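# Place blue, pink and green cubes flat in tray

## Task

Set the blue cube, the pink cube and the green cube inside the tray, each one resting flat on the tray's floor, and finish with neither hand touching any cube or the tray.

## Robot and tools

Robot: two arms, left_arm and right_arm, each ending in a five-finger hand (right_arm a right hand, left_arm its mirror image). A post stands behind the arms. Loose objects may occasionally get nudged by the scene itself. Nothing may fall off the table or be left off it.

Frame: all positions, orientations and offsets use the scene frame. Origin is at table-top height, halfway between the nominal arm bases; +z up, +x forward over the table, +y toward left_arm (image sides may differ). Calibrated bases: left_arm (+0.029, +0.294, +0.025) m, right_arm (+0.041, -0.311, -0.001) m, each turned slightly about z. Printed hand positions can be a few cm off, more at long reach.

Hand point: a point fixed to the palm, 0.05 m in front of it and 0.15 m out from the wrist face. Its +z runs along straight fingers, +y out of the palm, +x across the palm away from the thumb on the right hand (toward the thumb on the left hand). Straight fingers extend 0.06 to 0.07 m past the point along +z and sit 0.06 m behind it along -y. A wrist bracket on the little-finger side can strike things.

Row layout (used by execute_actions and move): 28 numbers, each in [-1, 1], always all 28 even if one arm is idle. Order: left dx, dy, dz, rx, ry, rz; left little, ring, middle, index, thumb_bend, thumb_turn, force_limit, speed; then the same 14 for the right arm. The six pose numbers are offsets, not poses: they are measured from that arm's Hand target at the start of the action (or of the move), along scene axes, with 1.0 = 0.6 m or 180 degrees; rx, ry, rz form one rotation vector, turning about the Hand target position. Six zeros means no new pose request. The hand numbers are absolute motor targets: fingers and thumb_bend +1 open/straight, -1 closed; thumb_turn +1 beside the palm, -1 in front of it, opposite the fingers. force_limit maps -1..+1 to about 0..10 N at the fingertip (0..15 N for the two thumb motors). speed rises linearly from near zero at -1 to full at +0.48 and stays full up to +1. To leave a hand unchanged, resend its last commanded eight numbers (before any were sent, use hand_measured plus hand_force_limit and hand_speed). For gentle grips close with speed at or below -0.94. A thumb turned in front of the palm with fingers closing holds objects roughly 0.035 to 0.065 m thick.

execute_actions: actions is a list of actions; each action is 1 to 15 rows, one per 1/30 s step, the last row held to step 15. Every row in an action counts from that action's start, so repeating an offset in a new action moves further. cameras: list of names, ["all"], or []; default shows images only when actions is empty. An empty actions list just reports state and images.

move: target is one 28-number row or a list of up to 15 rows; every row's offsets count from the same starting Hand targets, not from the previous row. speed is path top speed in m/s, 0.002 to 4.3 (default 0.25), one value or one per target; turning is capped at twice that in rad/s. blend, in m, rounds corners at intermediate targets; 0 stops at each. blocking=false returns after about 0.5 s while motion continues. The whole move is capped at 10 s. Paths are straight, do not avoid obstacles or the other arm, and the hand lags and can overshoot speed. Hand numbers of later targets are applied on arrival there.

wait: seconds 0 to 3600; sends nothing new, lets a running move continue. stop: brakes a running move. zoom_image: camera cam_high or cam_low, region [x0, y0, x1, y1] in pixels of the latest full image, at most 504 wide and 504 high. show_instructions: shows the reference pages. finished_scene: ends the scene (scene 1), irreversible.

Results: end_effector_position (m) and end_effector_quat_wxyz per hand, Hand target (the last commanded pose after clipping, the base for the next offsets), joint positions, velocities and torques, and per-hand hand_measured, hand_stopped_by (moving, target, force, stalled, fault), hand_load_n (positive means pushed open; a lost grip shows as load near 0), hand_force_limit, hand_speed. execute_actions results may list positions at some steps. move adds a move: line with its ending (done, off_target, moving, held, fault) and limits (paced = pose clipped, held = steps withheld). Cameras: cam_high and cam_low, 672x504, calibration given in the session.

Behaviour to expect: commanded orientation is clipped to within 40 degrees of the current one each step. The hand often rests 1 to 3 cm (sometimes 5 cm) short, usually low, without contact; a new execute_actions call re-requests the target, or send the missing distance. A blocked arm keeps pressing until commanded back past its hand point. Finger motors lock at target or force_limit and hold while you think.

Avoid: drops of any height, releasing moving objects, fast impacts, hard presses, contact between the two hands or arms (including gripping the other hand), overloading fingers, objects leaving the table, and long straining holds that overheat motors (MOTOR HOT warns; at 100 °C the arm goes limp for 30 to 60 s). Joint ranges are given in the session; near the base the elbow can swing fast.

Each tool is called after ">>>" as name(argument=value, ...), one argument or row to a line, values as JSON.

Reference images:

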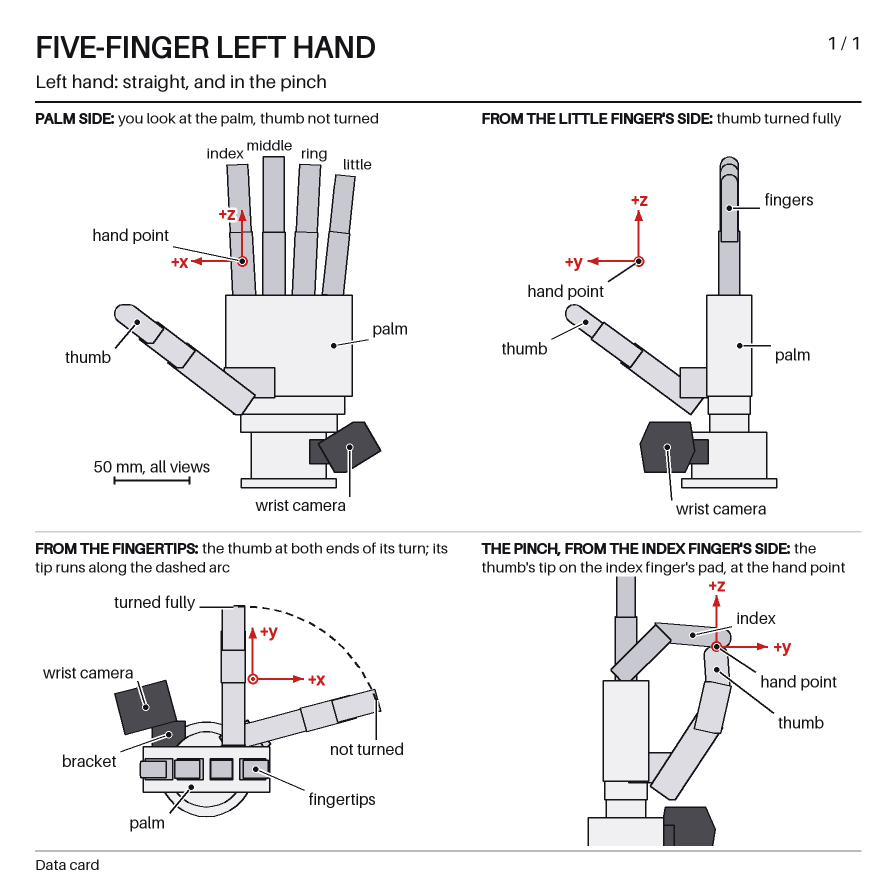

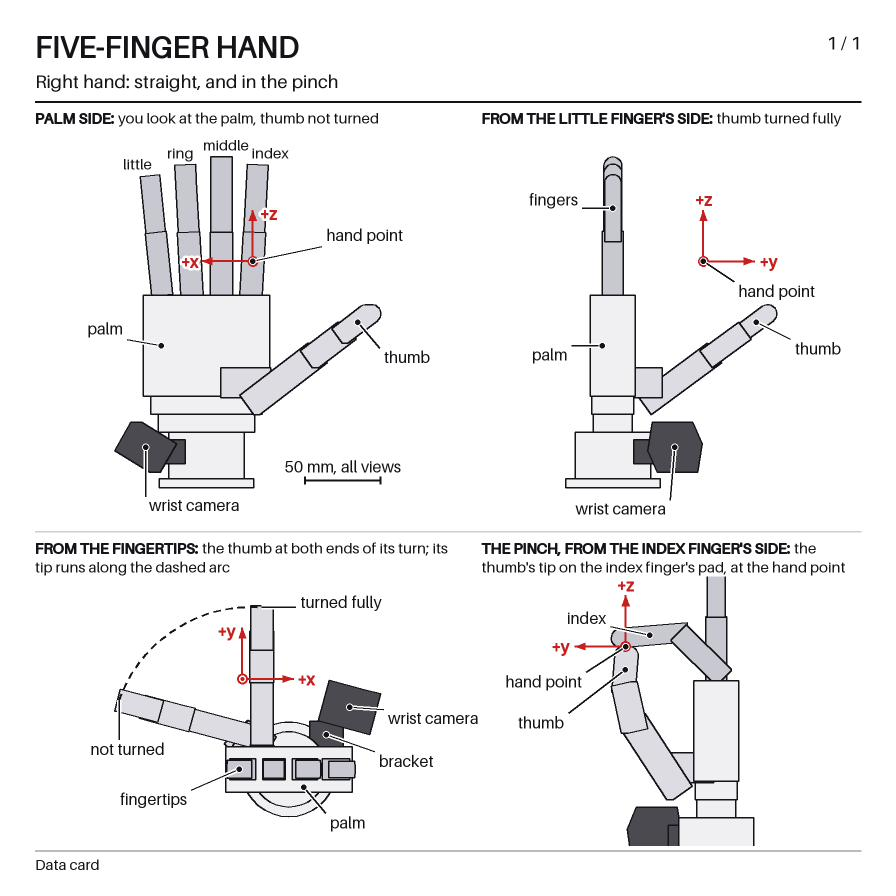

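## Session

>>> execute_actions(
  actions=[],
)

Scene clock: 0.00 s.
left_arm: end_effector_position=(+0.9044, +0.2514, +0.1813) hand_measured=(+1.000, +1.000, +1.000, +1.000, +1.000, +1.000) hand_load_n=(+0.0, +0.0, +0.0, +0.0, +0.0, +0.0) hand_stopped_by=(target, target, target, target, target, target) hand_force_limit=0.00 hand_speed=-0.80 end_effector_quat_wxyz=(+0.738, -0.288, +0.607, +0.062) | right_arm: end_effector_position=(+0.2977, -0.0718, +0.3495) hand_measured=(+1.000, +1.000, +1.000, +1.000, +1.000, +1.000) hand_load_n=(+0.0, +0.0, +0.0, +0.0, +0.0, +0.5) hand_stopped_by=(target, target, target, target, target, target) hand_force_limit=0.00 hand_speed=-0.80 end_effector_quat_wxyz=(+0.003, +0.946, +0.094, +0.309)
Joint positions: left_arm=[-0.201 2.349 1.875 0.61 -0.767 1.305] | right_arm=[1.115 1.162 1.388 -1.419 0.516 -0.786]
Joint velocities: within noise
Joint torques (N m): no reading
Heat: left arm: hottest shoulder 29 °C; right arm: hottest elbow 33 °C.
Hand target: left_arm +0.9082, +0.2504, +0.1860; +0.742, -0.290, +0.601, +0.058 | right_arm +0.2994, -0.0686, +0.3595; -0.008, +0.944, +0.090, +0.317

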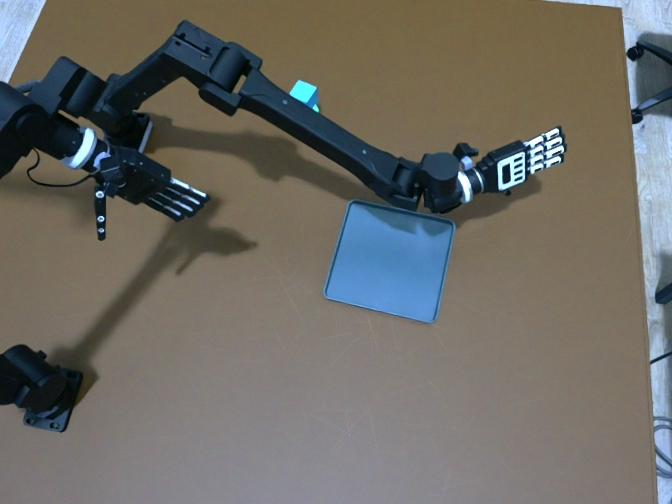

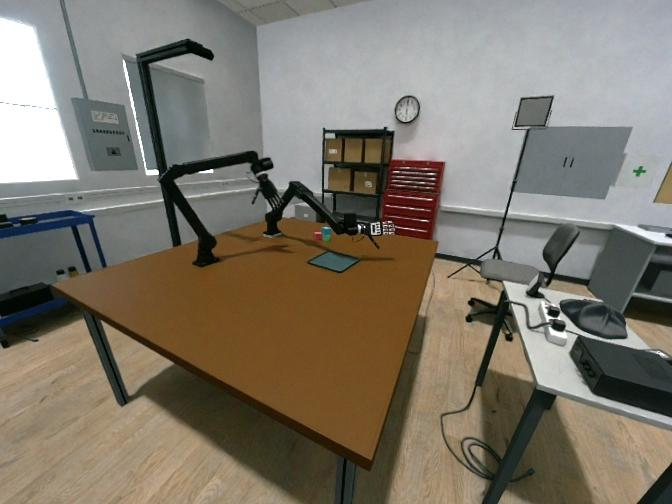

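>>> zoom_image(
  camera="cam_low",
  region=[240, 170, 440, 300],
)

>>> zoom_image(
  camera="cam_high",
  region=[180, 40, 480, 340],
)

Scaled by 2.520.

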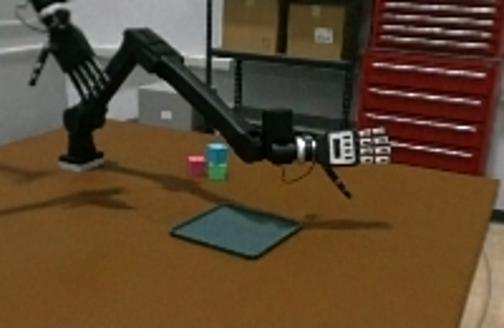

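Scaled by 1.680.

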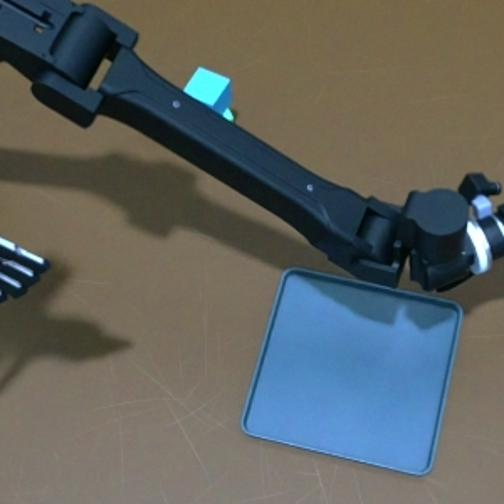

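>>> zoom_image(
  camera="cam_high",
  region=[270, 60, 350, 120],
)

Scaled by 6.300.

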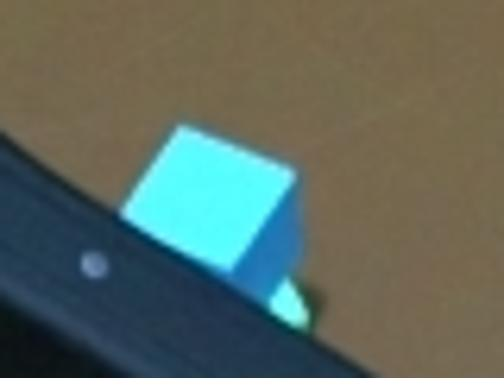

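>>> move(
  target=[-0.514, 0.033, 0.357, -0.387, 0.221, -0.111, 1, 1, 1, 1, 1, -1, 0, 0, 0, -0.333, 0.05, 0, 0, 0, 1, 1, 1, 1, 1, 1, 0, -0.8],
  speed=0.3,
  cameras=["cam_high", "cam_low"],
)

Scene clock: 111.23 s.
left_arm: end_effector_position=(+0.5927, +0.2683, +0.3790) hand_measured=(+1.000, +1.000, +1.000, +1.000, +1.000, -1.000) hand_load_n=(+0.0, +0.0, +0.0, +0.0, +0.0, +0.0) hand_stopped_by=(target, target, target, target, target, target) hand_force_limit=0.00 hand_speed=0.00 end_effector_quat_wxyz=(+0.203, -0.514, +0.775, -0.308) | right_arm: end_effector_position=(+0.3017, -0.2645, +0.3890) hand_measured=(+1.000, +1.000, +1.000, +1.000, +1.000, +1.000) hand_load_n=(+0.0, +0.0, +0.0, +0.0, +0.0, +0.0) hand_stopped_by=(target, target, target, target, target, target) hand_force_limit=0.00 hand_speed=-0.80 end_effector_quat_wxyz=(-0.009, +0.944, +0.090, +0.318)
Joint positions: left_arm=[0.121 1.531 1.749 -1.093 0.322 0.359] | right_arm=[0.584 0.789 1.264 -1.443 0.253 -1.288]
Joint torques (N m): left_arm=[0.62 -10.64 15.47 1.11 0.41 -0.22] | right_arm=[-0.32 -2.08 8.55 0.39 -0.03 -0.08]
Heat: left arm: hottest shoulder 34 °C; right arm: hottest elbow 41 °C.
Hand target: left_arm +0.5998, +0.2701, +0.4002; +0.214, -0.516, +0.766, -0.317 | right_arm +0.2994, -0.2684, +0.3894; -0.008, +0.944, +0.090, +0.317
Off the commanded pose: left_arm 0.022 m, 2 deg | right_arm 0.005 m, 0 deg.
move: off_target (left_arm)

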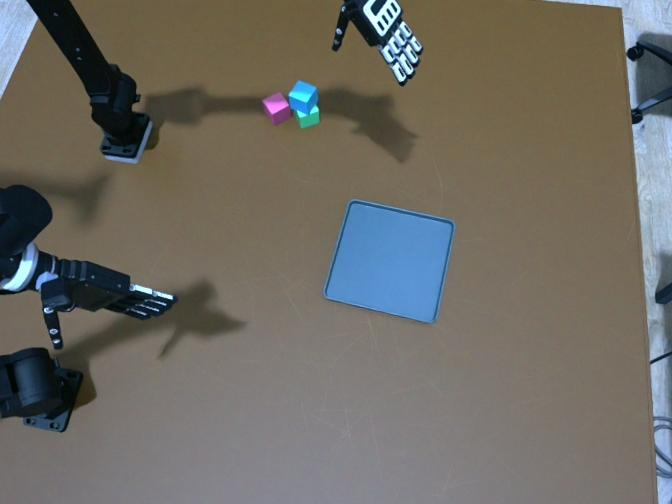

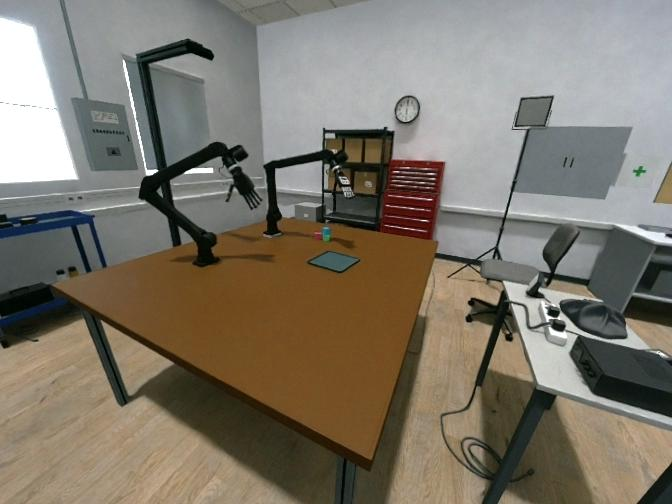

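>>> zoom_image(
  camera="cam_high",
  region=[250, 65, 340, 140],
)

>>> zoom_image(
  camera="cam_low",
  region=[290, 205, 370, 265],
)

>>> zoom_image(
  camera="cam_high",
  region=[320, 0, 440, 100],
)

Scaled by 5.600.

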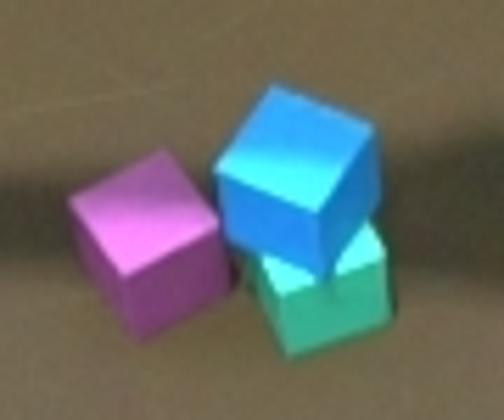

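Scaled by 6.300.

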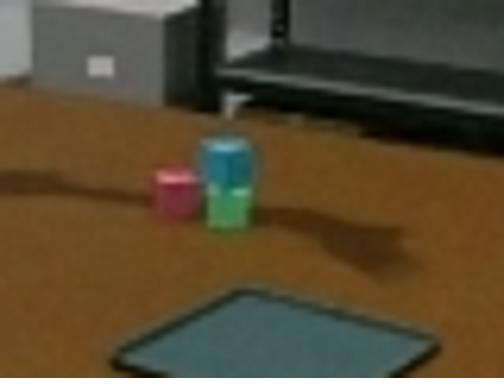

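Scaled by 4.200.

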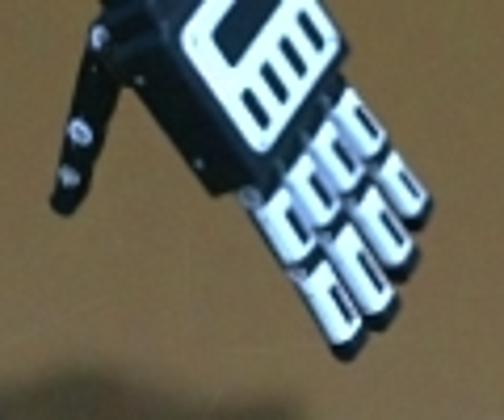

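>>> zoom_image(
  camera="cam_low",
  region=[310, 140, 380, 210],
)

Scaled by 7.200.

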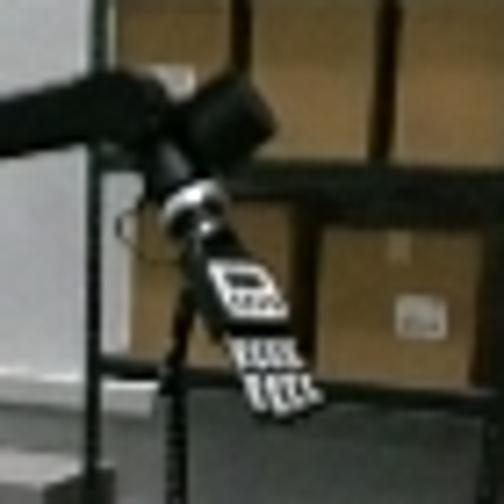

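>>> move(
  target=[-0.279, 0.236, -0.285, 0, 0, 0, 1, 1, 1, 1, 1, -1, 0, 0, 0, 0, 0, 0, 0, 0, 1, 1, 1, 1, 1, 1, 0, -0.8],
  speed=0.25,
  cameras=["cam_high", "cam_low"],
)

>>> zoom_image(
  camera="cam_high",
  region=[230, 10, 350, 140],
)

>>> zoom_image(
  camera="cam_low",
  region=[290, 180, 370, 250],
)

Scene clock: 167.03 s.
left_arm: end_effector_position=(+0.4327, +0.4081, +0.2296) hand_measured=(+1.000, +1.000, +1.000, +1.000, +1.000, -1.000) hand_load_n=(+0.0, +0.0, +0.0, +0.0, +0.0, +0.0) hand_stopped_by=(target, target, target, target, target, target) hand_force_limit=0.00 hand_speed=0.00 end_effector_quat_wxyz=(+0.204, -0.523, +0.764, -0.318) | right_arm: end_effector_position=(+0.3017, -0.2645, +0.3890) hand_measured=(+1.000, +1.000, +1.000, +1.000, +1.000, +1.000) hand_load_n=(+0.0, +0.0, +0.0, +0.0, +0.0, +0.0) hand_stopped_by=(target, target, target, target, target, target) hand_force_limit=0.00 hand_speed=-0.80 end_effector_quat_wxyz=(-0.009, +0.944, +0.091, +0.318)
Joint positions: left_arm=[0.545 1.235 1.072 -0.862 0.581 0.705] | right_arm=[0.584 0.789 1.264 -1.443 0.253 -1.289]
Joint torques (N m): left_arm=[0.73 -7.24 9.85 2.11 0.57 0.17] | right_arm=[-1.79 -2.2 9.02 0.55 -0.02 -0.15]
Heat: left arm: hottest elbow 36 °C; right arm: hottest elbow 40 °C.
Hand target: left_arm +0.4323, +0.4117, +0.2291; +0.214, -0.516, +0.766, -0.317 | right_arm +0.2994, -0.2684, +0.3894; -0.008, +0.944, +0.090, +0.317
Off the commanded pose: left_arm 0.004 m, 1 deg | right_arm 0.005 m, 0 deg.
move: done

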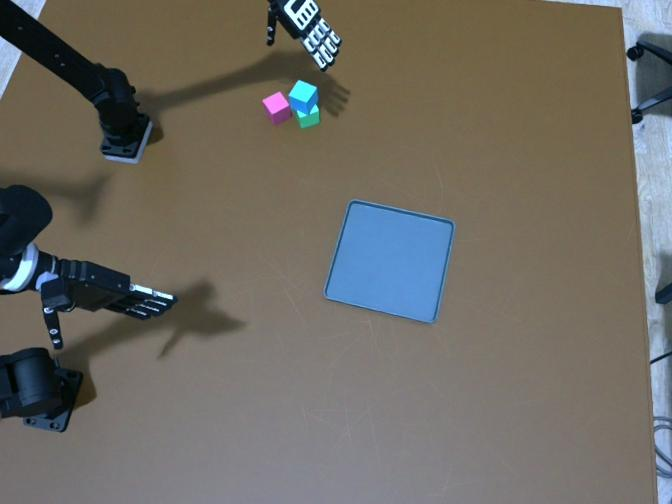

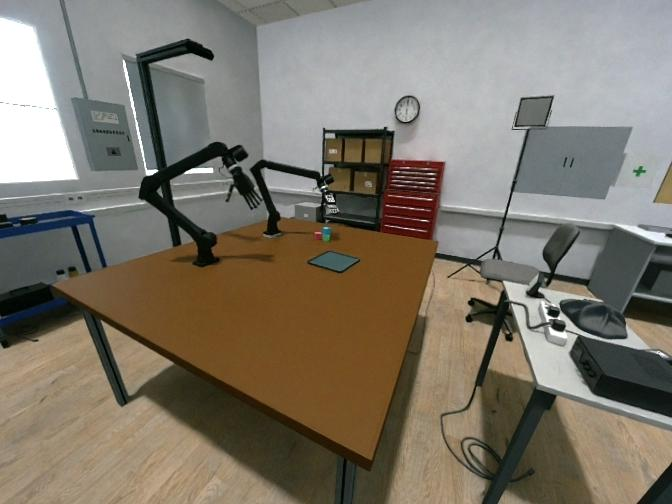

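Scaled by 3.877.

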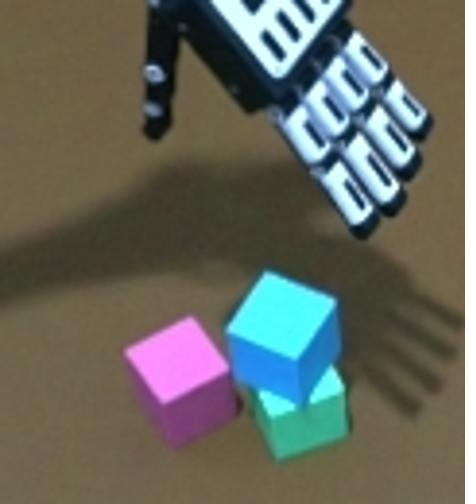

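Scaled by 6.300.

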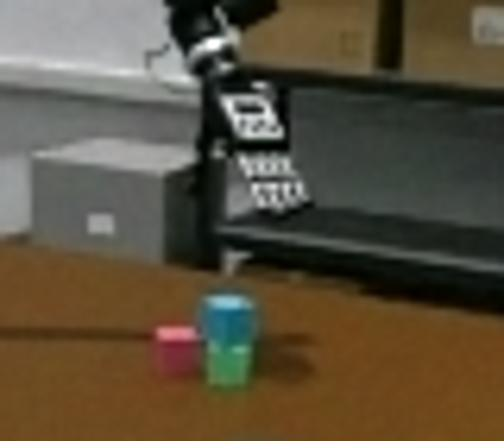

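>>> move(
  target=[-0.004, 0.010, -0.148, 0, 0, 0, 1, 1, 1, 1, 1, -1, 0, 0, 0, 0, 0, 0, 0, 0, 1, 1, 1, 1, 1, 1, 0, -0.8],
  speed=0.15,
  cameras=["cam_high", "cam_low"],
)

>>> zoom_image(
  camera="cam_high",
  region=[240, 40, 350, 140],
)

>>> zoom_image(
  camera="cam_low",
  region=[300, 200, 360, 250],
)

Scene clock: 196.87 s.
left_arm: end_effector_position=(+0.4301, +0.4127, +0.1456) hand_measured=(+1.000, +1.000, +1.000, +1.000, +1.000, -1.000) hand_load_n=(+0.0, +0.0, +0.0, +0.0, +0.0, +0.0) hand_stopped_by=(target, target, target, target, target, target) hand_force_limit=0.00 hand_speed=0.00 end_effector_quat_wxyz=(+0.210, -0.519, +0.765, -0.319) | right_arm: end_effector_position=(+0.3017, -0.2645, +0.3890) hand_measured=(+1.000, +1.000, +1.000, +1.000, +1.000, +1.000) hand_load_n=(+0.0, +0.0, +0.0, +0.0, +0.0, +0.5) hand_stopped_by=(target, target, target, target, target, target) hand_force_limit=0.00 hand_speed=-0.80 end_effector_quat_wxyz=(-0.009, +0.944, +0.091, +0.318)
Joint positions: left_arm=[0.559 1.295 0.893 -0.619 0.59 0.723] | right_arm=[0.584 0.789 1.264 -1.443 0.253 -1.289]
Joint torques (N m): left_arm=[0.62 -6.71 9.47 2.13 0.58 0.19] | right_arm=[-0.85 -2.14 8.62 0.54 0.03 -0.13]
Heat: left arm: hottest elbow 35 °C; right arm: hottest elbow 39 °C.
Hand target: left_arm +0.4300, +0.4177, +0.1405; +0.214, -0.516, +0.766, -0.317 | right_arm +0.2994, -0.2684, +0.3894; -0.008, +0.944, +0.090, +0.317
Off the commanded pose: left_arm 0.007 m, 1 deg | right_arm 0.005 m, 0 deg.
move: done

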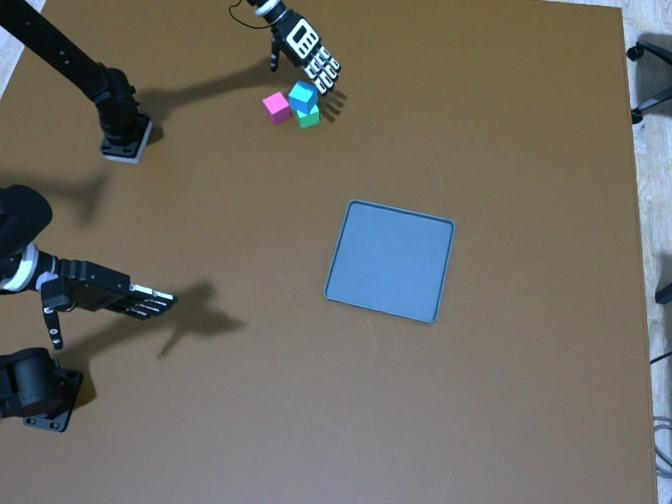

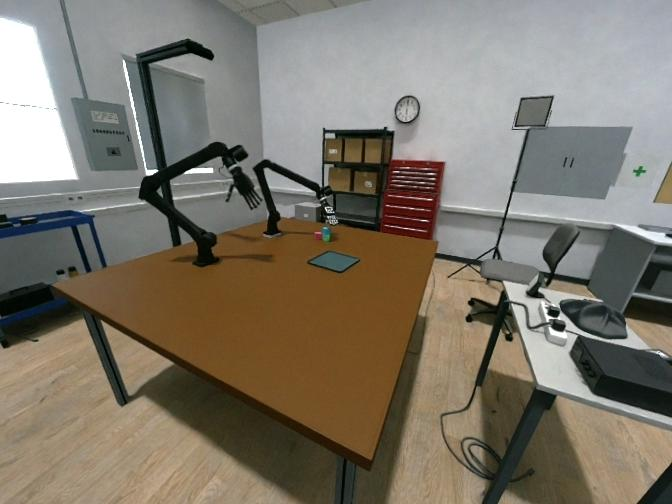

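Scaled by 4.582.

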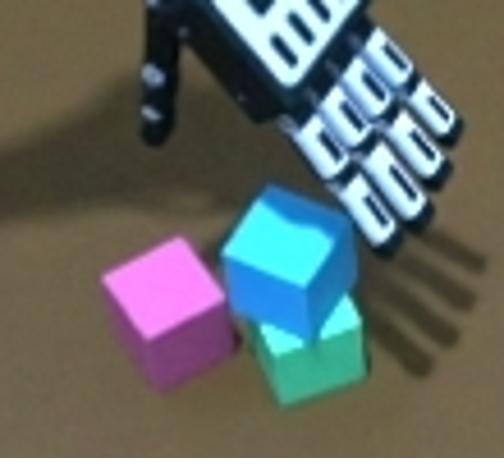

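Scaled by 8.400.

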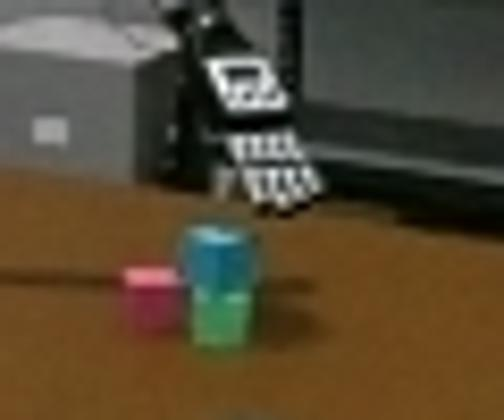

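>>> move(
  target=[0.005, 0.006, -0.1, 0, 0, 0, 1, 1, 1, 1, 1, -1, 0, 0, 0, 0, 0, 0, 0, 0, 1, 1, 1, 1, 1, 1, 0, -0.8],
  speed=0.06,
  cameras=["cam_high", "cam_low"],
)

>>> zoom_image(
  camera="cam_high",
  region=[240, 40, 350, 140],
)

>>> zoom_image(
  camera="cam_low",
  region=[300, 200, 360, 250],
)

Scene clock: 224.87 s.
left_arm: end_effector_position=(+0.4347, +0.4169, +0.0873) hand_measured=(+1.000, +1.000, +1.000, +1.000, +1.000, -1.000) hand_load_n=(+0.0, +0.0, +0.0, +0.0, +0.0, +0.0) hand_stopped_by=(target, target, target, target, target, target) hand_force_limit=0.00 hand_speed=0.00 end_effector_quat_wxyz=(+0.212, -0.518, +0.765, -0.319) | right_arm: end_effector_position=(+0.3017, -0.2645, +0.3890) hand_measured=(+1.000, +1.000, +1.000, +1.000, +1.000, +1.000) hand_load_n=(+0.0, +0.0, +0.0, -0.5, +0.0, +0.0) hand_stopped_by=(target, target, target, target, target, target) hand_force_limit=0.00 hand_speed=-0.80 end_effector_quat_wxyz=(-0.009, +0.944, +0.091, +0.318)
Joint positions: left_arm=[0.563 1.393 0.811 -0.437 0.592 0.727] | right_arm=[0.584 0.789 1.264 -1.443 0.253 -1.289]
Joint torques (N m): left_arm=[1.03 -7.36 8.4 2.02 0.59 0.16] | right_arm=[-0.91 -2.14 8.88 0.51 0.04 -0.16]
Heat: left arm: hottest elbow 34 °C; right arm: hottest elbow 39 °C.
Hand target: left_arm +0.4329, +0.4213, +0.0803; +0.214, -0.516, +0.766, -0.317 | right_arm +0.2994, -0.2684, +0.3894; -0.008, +0.944, +0.090, +0.317
Off the commanded pose: left_arm 0.008 m, 0 deg | right_arm 0.005 m, 0 deg.
move: done

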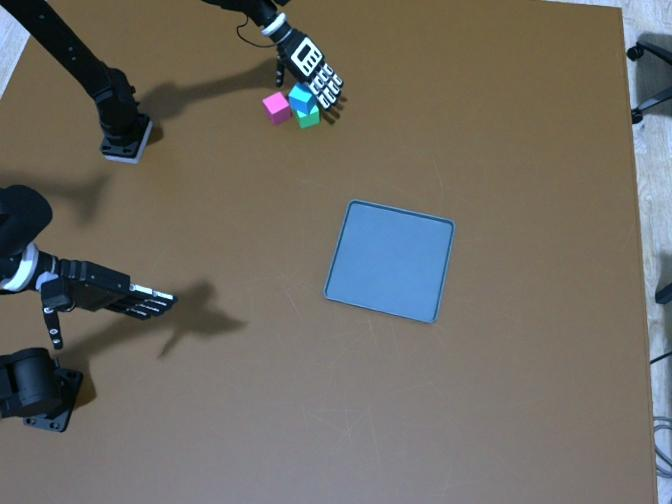

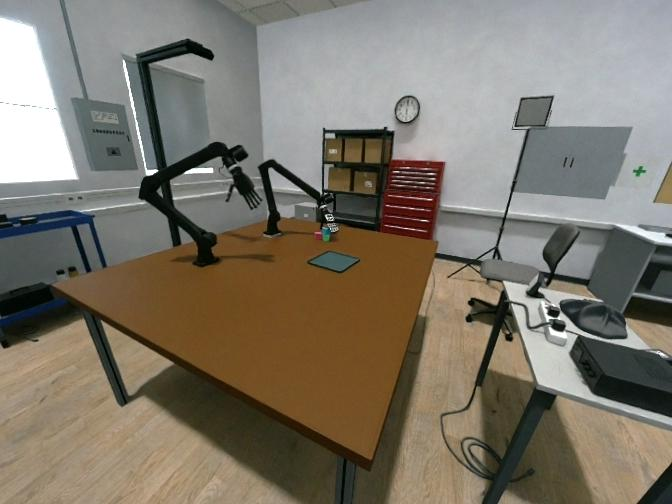

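Scaled by 4.582.

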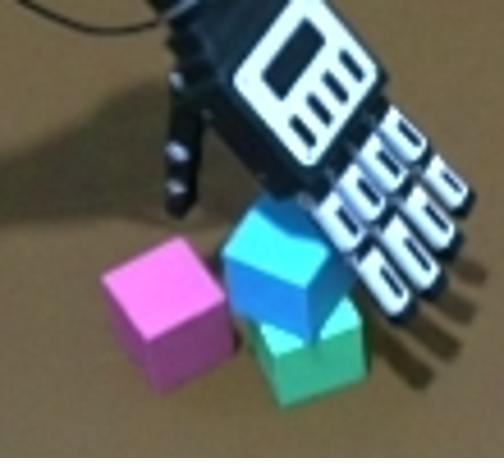

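Scaled by 8.400.

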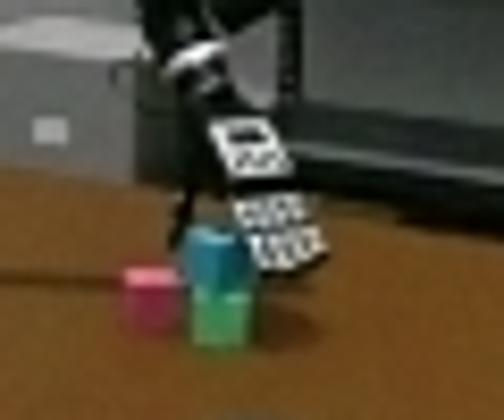

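>>> move(
  target=[-0.005, -0.003, -0.009, 0, 0, 0, 1, 1, 1, 1, 1, -1, 0, 0, 0, 0, 0, 0, 0, 0, 1, 1, 1, 1, 1, 1, 0, -0.8],
  speed=0.05,
)

Scene clock: 264.53 s.
left_arm: end_effector_position=(+0.4321, +0.4155, +0.0824) hand_measured=(+1.000, +1.000, +1.000, +1.000, +1.000, -1.000) hand_load_n=(+0.0, +0.0, +0.0, -0.5, +0.0, +0.0) hand_stopped_by=(target, target, target, target, target, target) hand_force_limit=0.00 hand_speed=0.00 end_effector_quat_wxyz=(+0.212, -0.518, +0.765, -0.319) | right_arm: end_effector_position=(+0.3017, -0.2645, +0.3890) hand_measured=(+1.000, +1.000, +1.000, +1.000, +1.000, +1.000) hand_load_n=(+0.0, +0.0, +0.0, +0.0, +0.0, +0.0) hand_stopped_by=(target, target, target, target, target, target) hand_force_limit=0.00 hand_speed=-0.80 end_effector_quat_wxyz=(-0.009, +0.944, +0.091, +0.318)
Joint positions: left_arm=[0.563 1.393 0.795 -0.42 0.592 0.727] | right_arm=[0.584 0.789 1.264 -1.443 0.253 -1.289]
Joint torques (N m): left_arm=[0.85 -7.18 8.32 2.1 0.6 0.16] | right_arm=[-1.49 -3.08 8.84 0.34 0.03 -0.13]
Heat: left arm: hottest elbow 33 °C; right arm: hottest elbow 39 °C.
Hand target: left_arm +0.4300, +0.4195, +0.0750; +0.214, -0.516, +0.766, -0.317 | right_arm +0.2994, -0.2684, +0.3894; -0.008, +0.944, +0.090, +0.317
Off the commanded pose: left_arm 0.009 m, 0 deg | right_arm 0.005 m, 0 deg.
move: done

>>> move(
  target=[0, 0, 0, 0, 0, 0, 1, 1, 0.6, 0.6, 0.35, -1, -0.6, -0.3, 0, 0, 0, 0, 0, 0, 1, 1, 1, 1, 1, 1, 0, -0.8],
  speed=0.05,
  cameras=["cam_high", "cam_low"],
)

>>> zoom_image(
  camera="cam_high",
  region=[240, 40, 350, 140],
)

Scene clock: 273.00 s.
left_arm: end_effector_position=(+0.4325, +0.4155, +0.0826) hand_measured=(+1.000, +1.000, +0.600, +0.600, +0.350, -1.000) hand_load_n=(-0.5, +0.0, +0.0, +0.0, +0.0, +0.0) hand_stopped_by=(target, target, target, target, target, target) hand_force_limit=-0.60 hand_speed=-0.30 end_effector_quat_wxyz=(+0.213, -0.517, +0.765, -0.320) | right_arm: end_effector_position=(+0.3017, -0.2645, +0.3890) hand_measured=(+1.000, +1.000, +1.000, +1.000, +1.000, +1.000) hand_load_n=(+0.0, +0.0, +0.0, +0.0, +0.0, +0.0) hand_stopped_by=(target, target, target, target, target, target) hand_force_limit=0.00 hand_speed=-0.80 end_effector_quat_wxyz=(-0.009, +0.944, +0.091, +0.318)
Joint positions: left_arm=[0.563 1.393 0.795 -0.419 0.593 0.727] | right_arm=[0.584 0.789 1.264 -1.443 0.253 -1.289]
Joint torques (N m): left_arm=[0.91 -6.95 8.4 2.02 0.57 0.15] | right_arm=[-1.08 -2.02 8.64 0.57 0.03 -0.12]
Heat: left arm: hottest elbow 33 °C; right arm: hottest elbow 39 °C.
Hand target: left_arm +0.4301, +0.4195, +0.0751; +0.214, -0.516, +0.766, -0.317 | right_arm +0.2994, -0.2684, +0.3894; -0.008, +0.944, +0.090, +0.317
Off the commanded pose: left_arm 0.009 m, 0 deg | right_arm 0.005 m, 0 deg.
move: done

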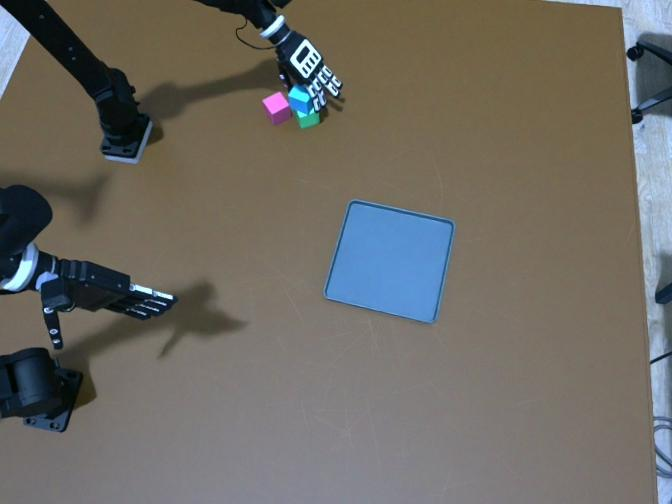

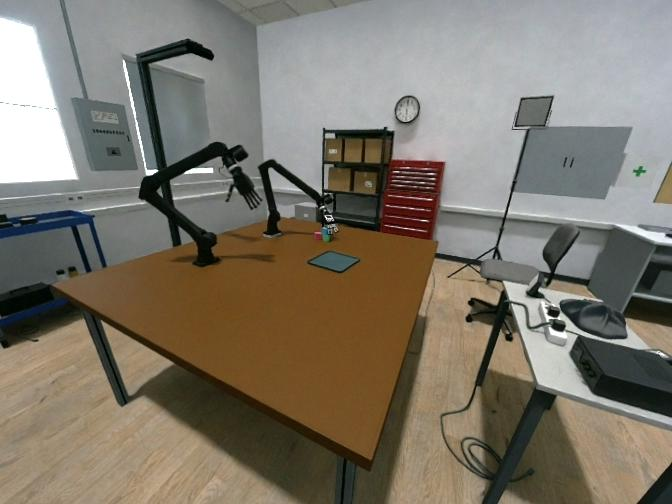

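Scaled by 4.582.

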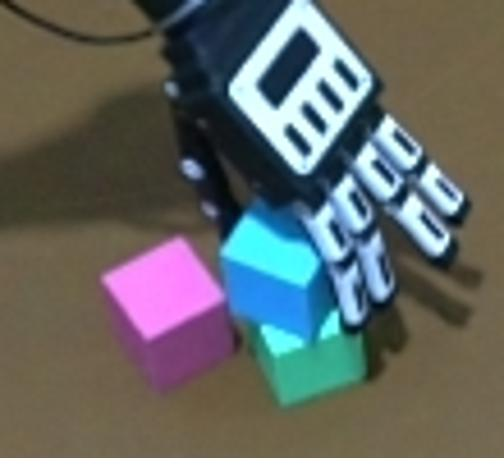

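>>> move(
  target=[0, 0, 0, 0, 0, 0, 1, 1, 0.15, 0.15, -0.3, -1, -0.4, -0.94, 0, 0, 0, 0, 0, 0, 1, 1, 1, 1, 1, 1, 0, -0.8],
  speed=0.05,
  cameras=["cam_high", "cam_low"],
)

>>> zoom_image(
  camera="cam_high",
  region=[240, 40, 350, 140],
)

Scene clock: 282.13 s.
left_arm: end_effector_position=(+0.4329, +0.4157, +0.0828) hand_measured=(+1.000, +1.000, +0.382, +0.392, +0.270, -1.000) hand_load_n=(+0.0, +0.0, +5.0, +3.0, +10.0, +0.0) hand_stopped_by=(target, target, force, force, force, target) hand_force_limit=-0.40 hand_speed=-0.94 end_effector_quat_wxyz=(+0.214, -0.517, +0.765, -0.320) | right_arm: end_effector_position=(+0.3017, -0.2645, +0.3890) hand_measured=(+1.000, +1.000, +1.000, +1.000, +1.000, +1.000) hand_load_n=(+0.0, +0.0, +0.0, +0.0, +0.0, +0.0) hand_stopped_by=(target, target, target, target, target, target) hand_force_limit=0.00 hand_speed=-0.80 end_effector_quat_wxyz=(-0.009, +0.944, +0.091, +0.318)
Joint positions: left_arm=[0.563 1.393 0.795 -0.416 0.594 0.727] | right_arm=[0.584 0.789 1.264 -1.443 0.253 -1.289]
Joint torques (N m): left_arm=[1.03 -6.95 8.38 1.84 0.52 0.15] | right_arm=[-0.09 -0.62 8.42 0.54 -0.02 -0.11]
Heat: left arm: hottest elbow 32 °C; right arm: hottest elbow 39 °C.
Hand target: left_arm +0.4300, +0.4197, +0.0751; +0.214, -0.516, +0.766, -0.317 | right_arm +0.2994, -0.2684, +0.3894; -0.008, +0.944, +0.090, +0.317
Off the commanded pose: left_arm 0.009 m, 0 deg | right_arm 0.005 m, 0 deg.
move: done

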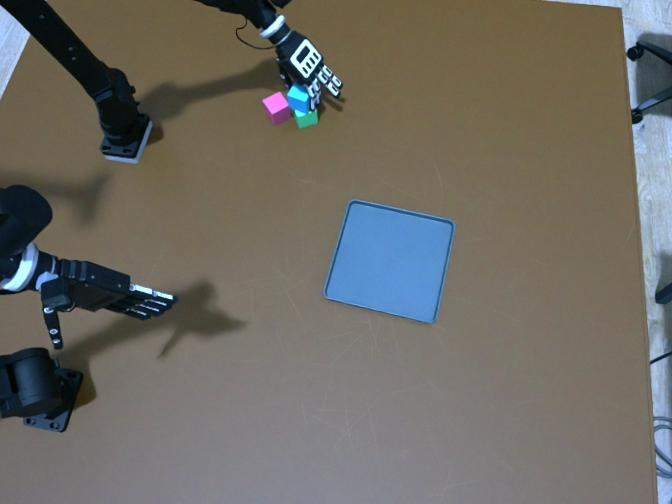

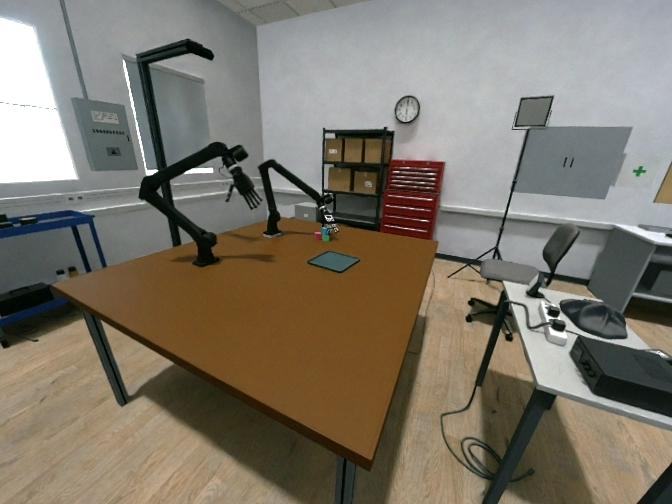

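Scaled by 4.582.

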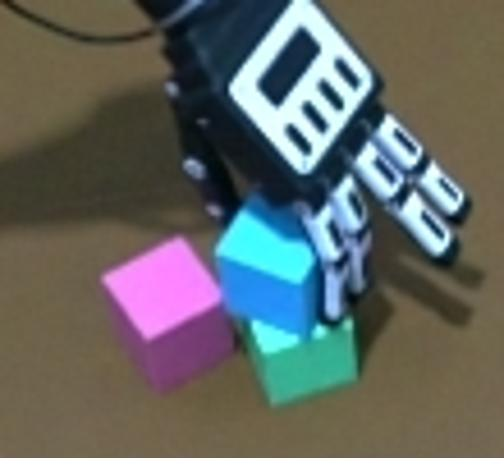

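>>> move(
  target=[0, 0, 0.2, 0, 0, 0, 1, 1, 0.15, 0.15, -0.3, -1, -0.4, -0.94, 0, 0, 0, 0, 0, 0, 1, 1, 1, 1, 1, 1, 0, -0.8],
  speed=0.08,
  cameras=["cam_high", "cam_low"],
)

>>> zoom_image(
  camera="cam_high",
  region=[240, 30, 350, 130],
)

>>> zoom_image(
  camera="cam_low",
  region=[300, 190, 360, 250],
)

Scene clock: 319.03 s.
left_arm: end_effector_position=(+0.4172, +0.4069, +0.1722) hand_measured=(+1.000, +1.000, +0.382, +0.392, +0.270, -1.000) hand_load_n=(+0.0, +0.0, +4.5, +3.0, +10.5, +0.0) hand_stopped_by=(target, target, force, force, force, target) hand_force_limit=-0.40 hand_speed=-0.94 end_effector_quat_wxyz=(+0.189, -0.527, +0.765, -0.318) | right_arm: end_effector_position=(+0.3017, -0.2645, +0.3890) hand_measured=(+1.000, +1.000, +1.000, +1.000, +1.000, +1.000) hand_load_n=(+0.0, +0.0, +0.0, +0.0, +0.0, +0.0) hand_stopped_by=(target, target, target, target, target, target) hand_force_limit=0.00 hand_speed=-0.80 end_effector_quat_wxyz=(-0.009, +0.944, +0.091, +0.318)
Joint positions: left_arm=[0.563 1.257 0.942 -0.754 0.594 0.728] | right_arm=[0.584 0.789 1.264 -1.443 0.253 -1.289]
Joint torques (N m): left_arm=[0.67 -7.12 14.84 0.81 0.47 0.12] | right_arm=[-0.56 -1.9 8.79 0.46 0.03 -0.13]
Heat: left arm: hottest elbow 32 °C; right arm: hottest elbow 39 °C.
Hand target: left_arm +0.4300, +0.4196, +0.1950; +0.214, -0.516, +0.766, -0.317 | right_arm +0.2994, -0.2684, +0.3894; -0.008, +0.944, +0.090, +0.317
Off the commanded pose: left_arm 0.029 m, 3 deg | right_arm 0.005 m, 0 deg.
move: off_target (left_arm)

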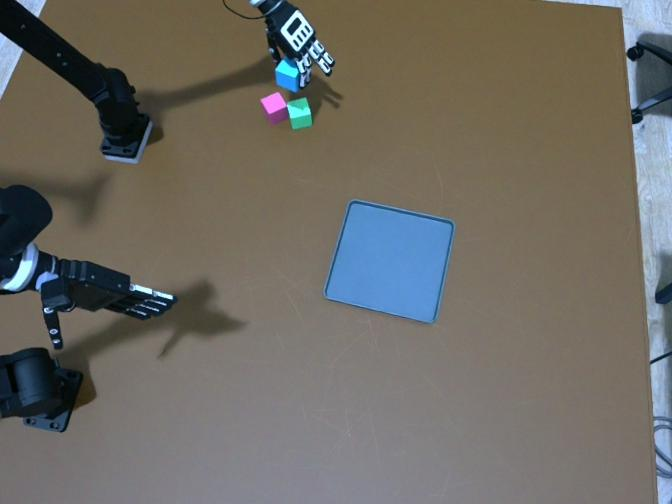

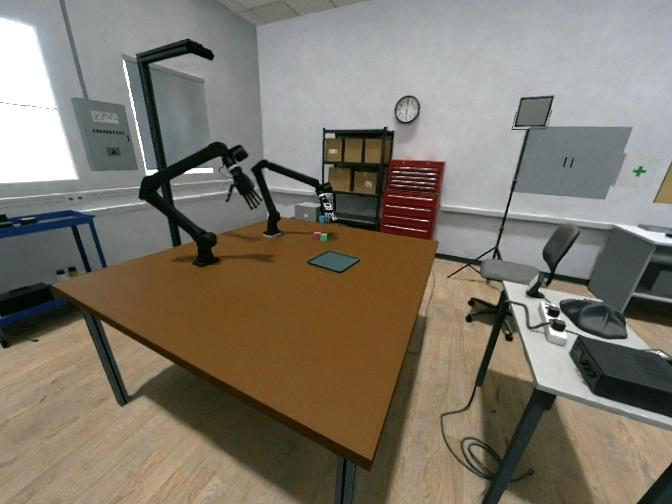

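Scaled by 4.582.

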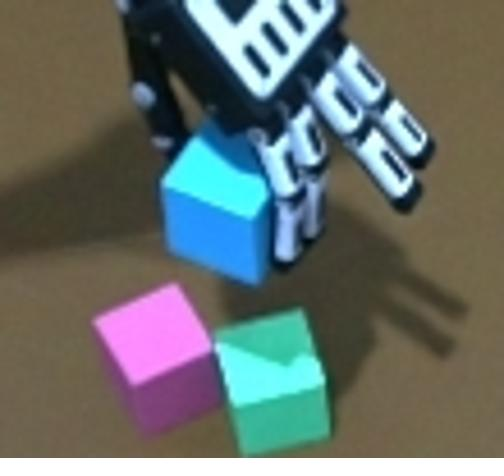

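Scaled by 8.400.

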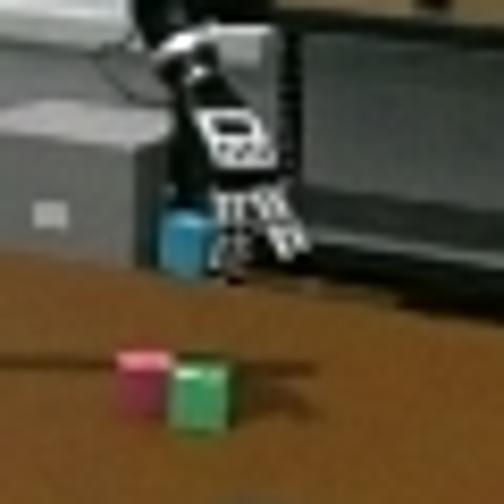

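>>> move(
  target=[0.443, -0.678, 0.058, 0, 0, 0, -1, -1, 0.15, 0.15, -0.3, -1, -0.4, -0.7, 0, 0, 0, 0, 0, 0, 1, 1, 1, 1, 1, 1, 0, -0.8],
  speed=0.2,
  cameras=["cam_high", "cam_low"],
)

>>> zoom_image(
  camera="cam_high",
  region=[300, 160, 480, 330],
)

>>> zoom_image(
  camera="cam_low",
  region=[300, 200, 380, 280],
)

Scene clock: 345.33 s.
left_arm: end_effector_position=(+0.6811, +0.0188, +0.2116) hand_measured=(-1.000, -1.000, +0.382, +0.392, +0.270, -1.000) hand_load_n=(+0.0, +0.0, +5.0, +3.0, +10.0, +0.0) hand_stopped_by=(target, target, force, force, force, target) hand_force_limit=-0.40 hand_speed=-0.70 end_effector_quat_wxyz=(+0.207, -0.513, +0.776, -0.304) | right_arm: end_effector_position=(+0.3017, -0.2645, +0.3890) hand_measured=(+1.000, +1.000, +1.000, +1.000, +1.000, +1.000) hand_load_n=(+0.0, +0.0, +0.0, +0.0, +0.0, +0.0) hand_stopped_by=(target, target, target, target, target, target) hand_force_limit=0.00 hand_speed=-0.80 end_effector_quat_wxyz=(-0.009, +0.944, +0.091, +0.318)
Joint positions: left_arm=[-0.308 1.847 1.71 -0.68 0.025 0.041] | right_arm=[0.584 0.789 1.264 -1.443 0.253 -1.289]
Joint torques (N m): left_arm=[0.32 -14.39 16.23 1.33 0.11 -0.22] | right_arm=[-0.97 -1.85 8.84 0.49 0.01 -0.13]
Heat: left arm: hottest elbow 34 °C; right arm: hottest elbow 39 °C.
Hand target: left_arm +0.6958, +0.0127, +0.2298; +0.214, -0.516, +0.766, -0.317 | right_arm +0.2994, -0.2684, +0.3894; -0.008, +0.944, +0.090, +0.317
Off the commanded pose: left_arm 0.024 m, 2 deg | right_arm 0.005 m, 0 deg.
move: off_target (left_arm)

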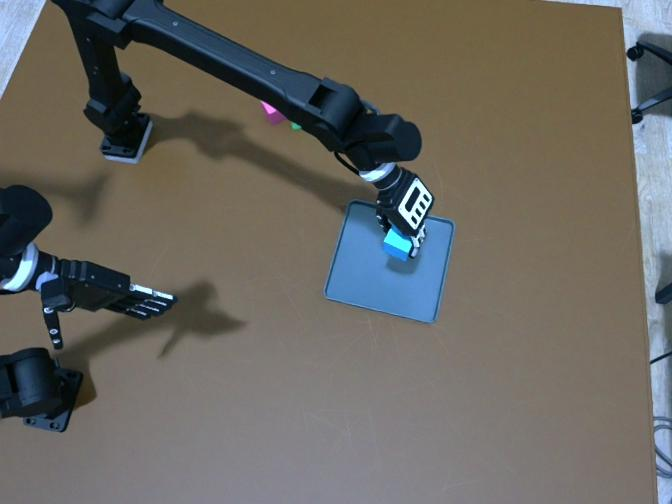

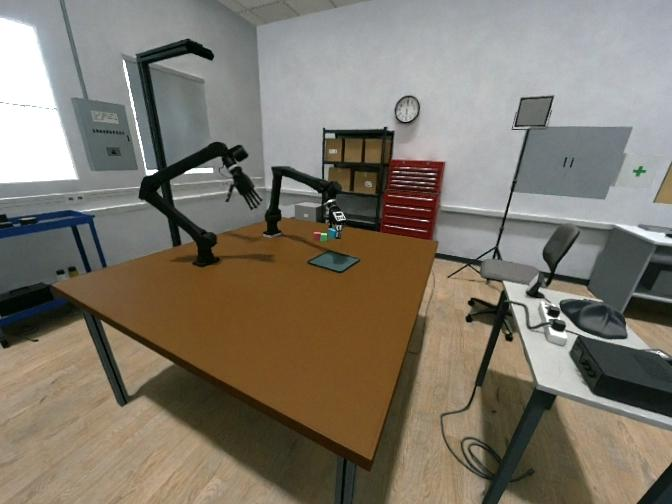

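Scaled by 2.800.

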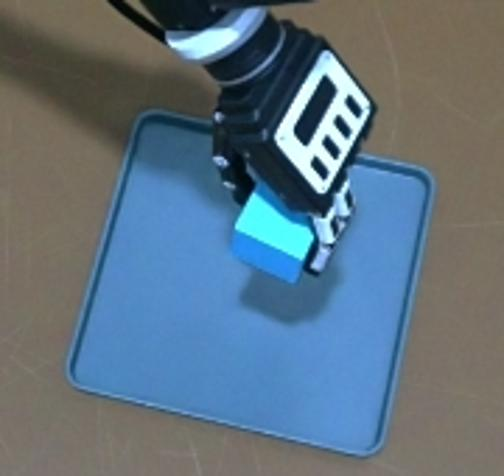

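Scaled by 6.300.

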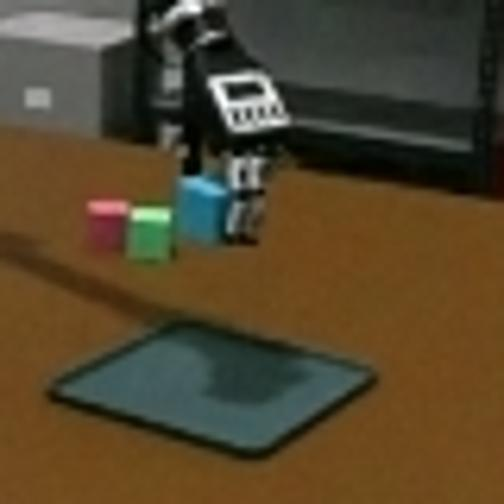

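>>> zoom_image(
  camera="cam_high",
  region=[365, 210, 445, 280],
)

>>> zoom_image(
  camera="cam_low",
  region=[315, 215, 355, 250],
)

Scaled by 6.300.

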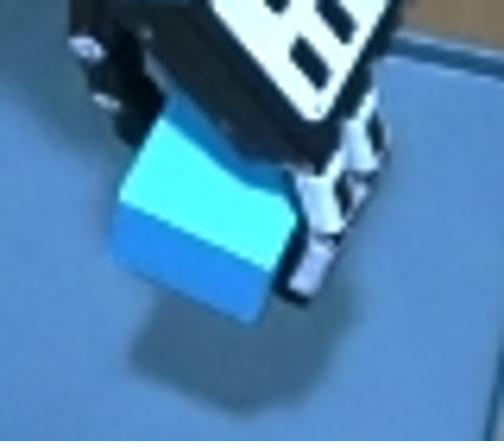

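Scaled by 12.600.

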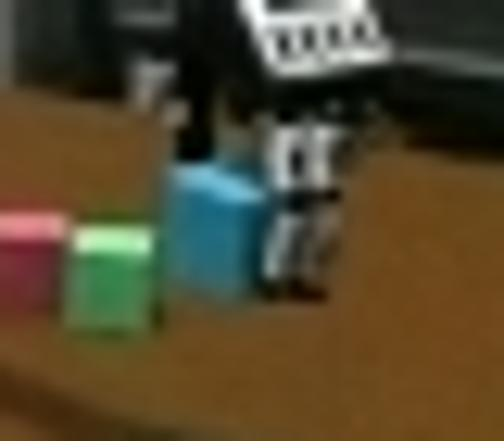

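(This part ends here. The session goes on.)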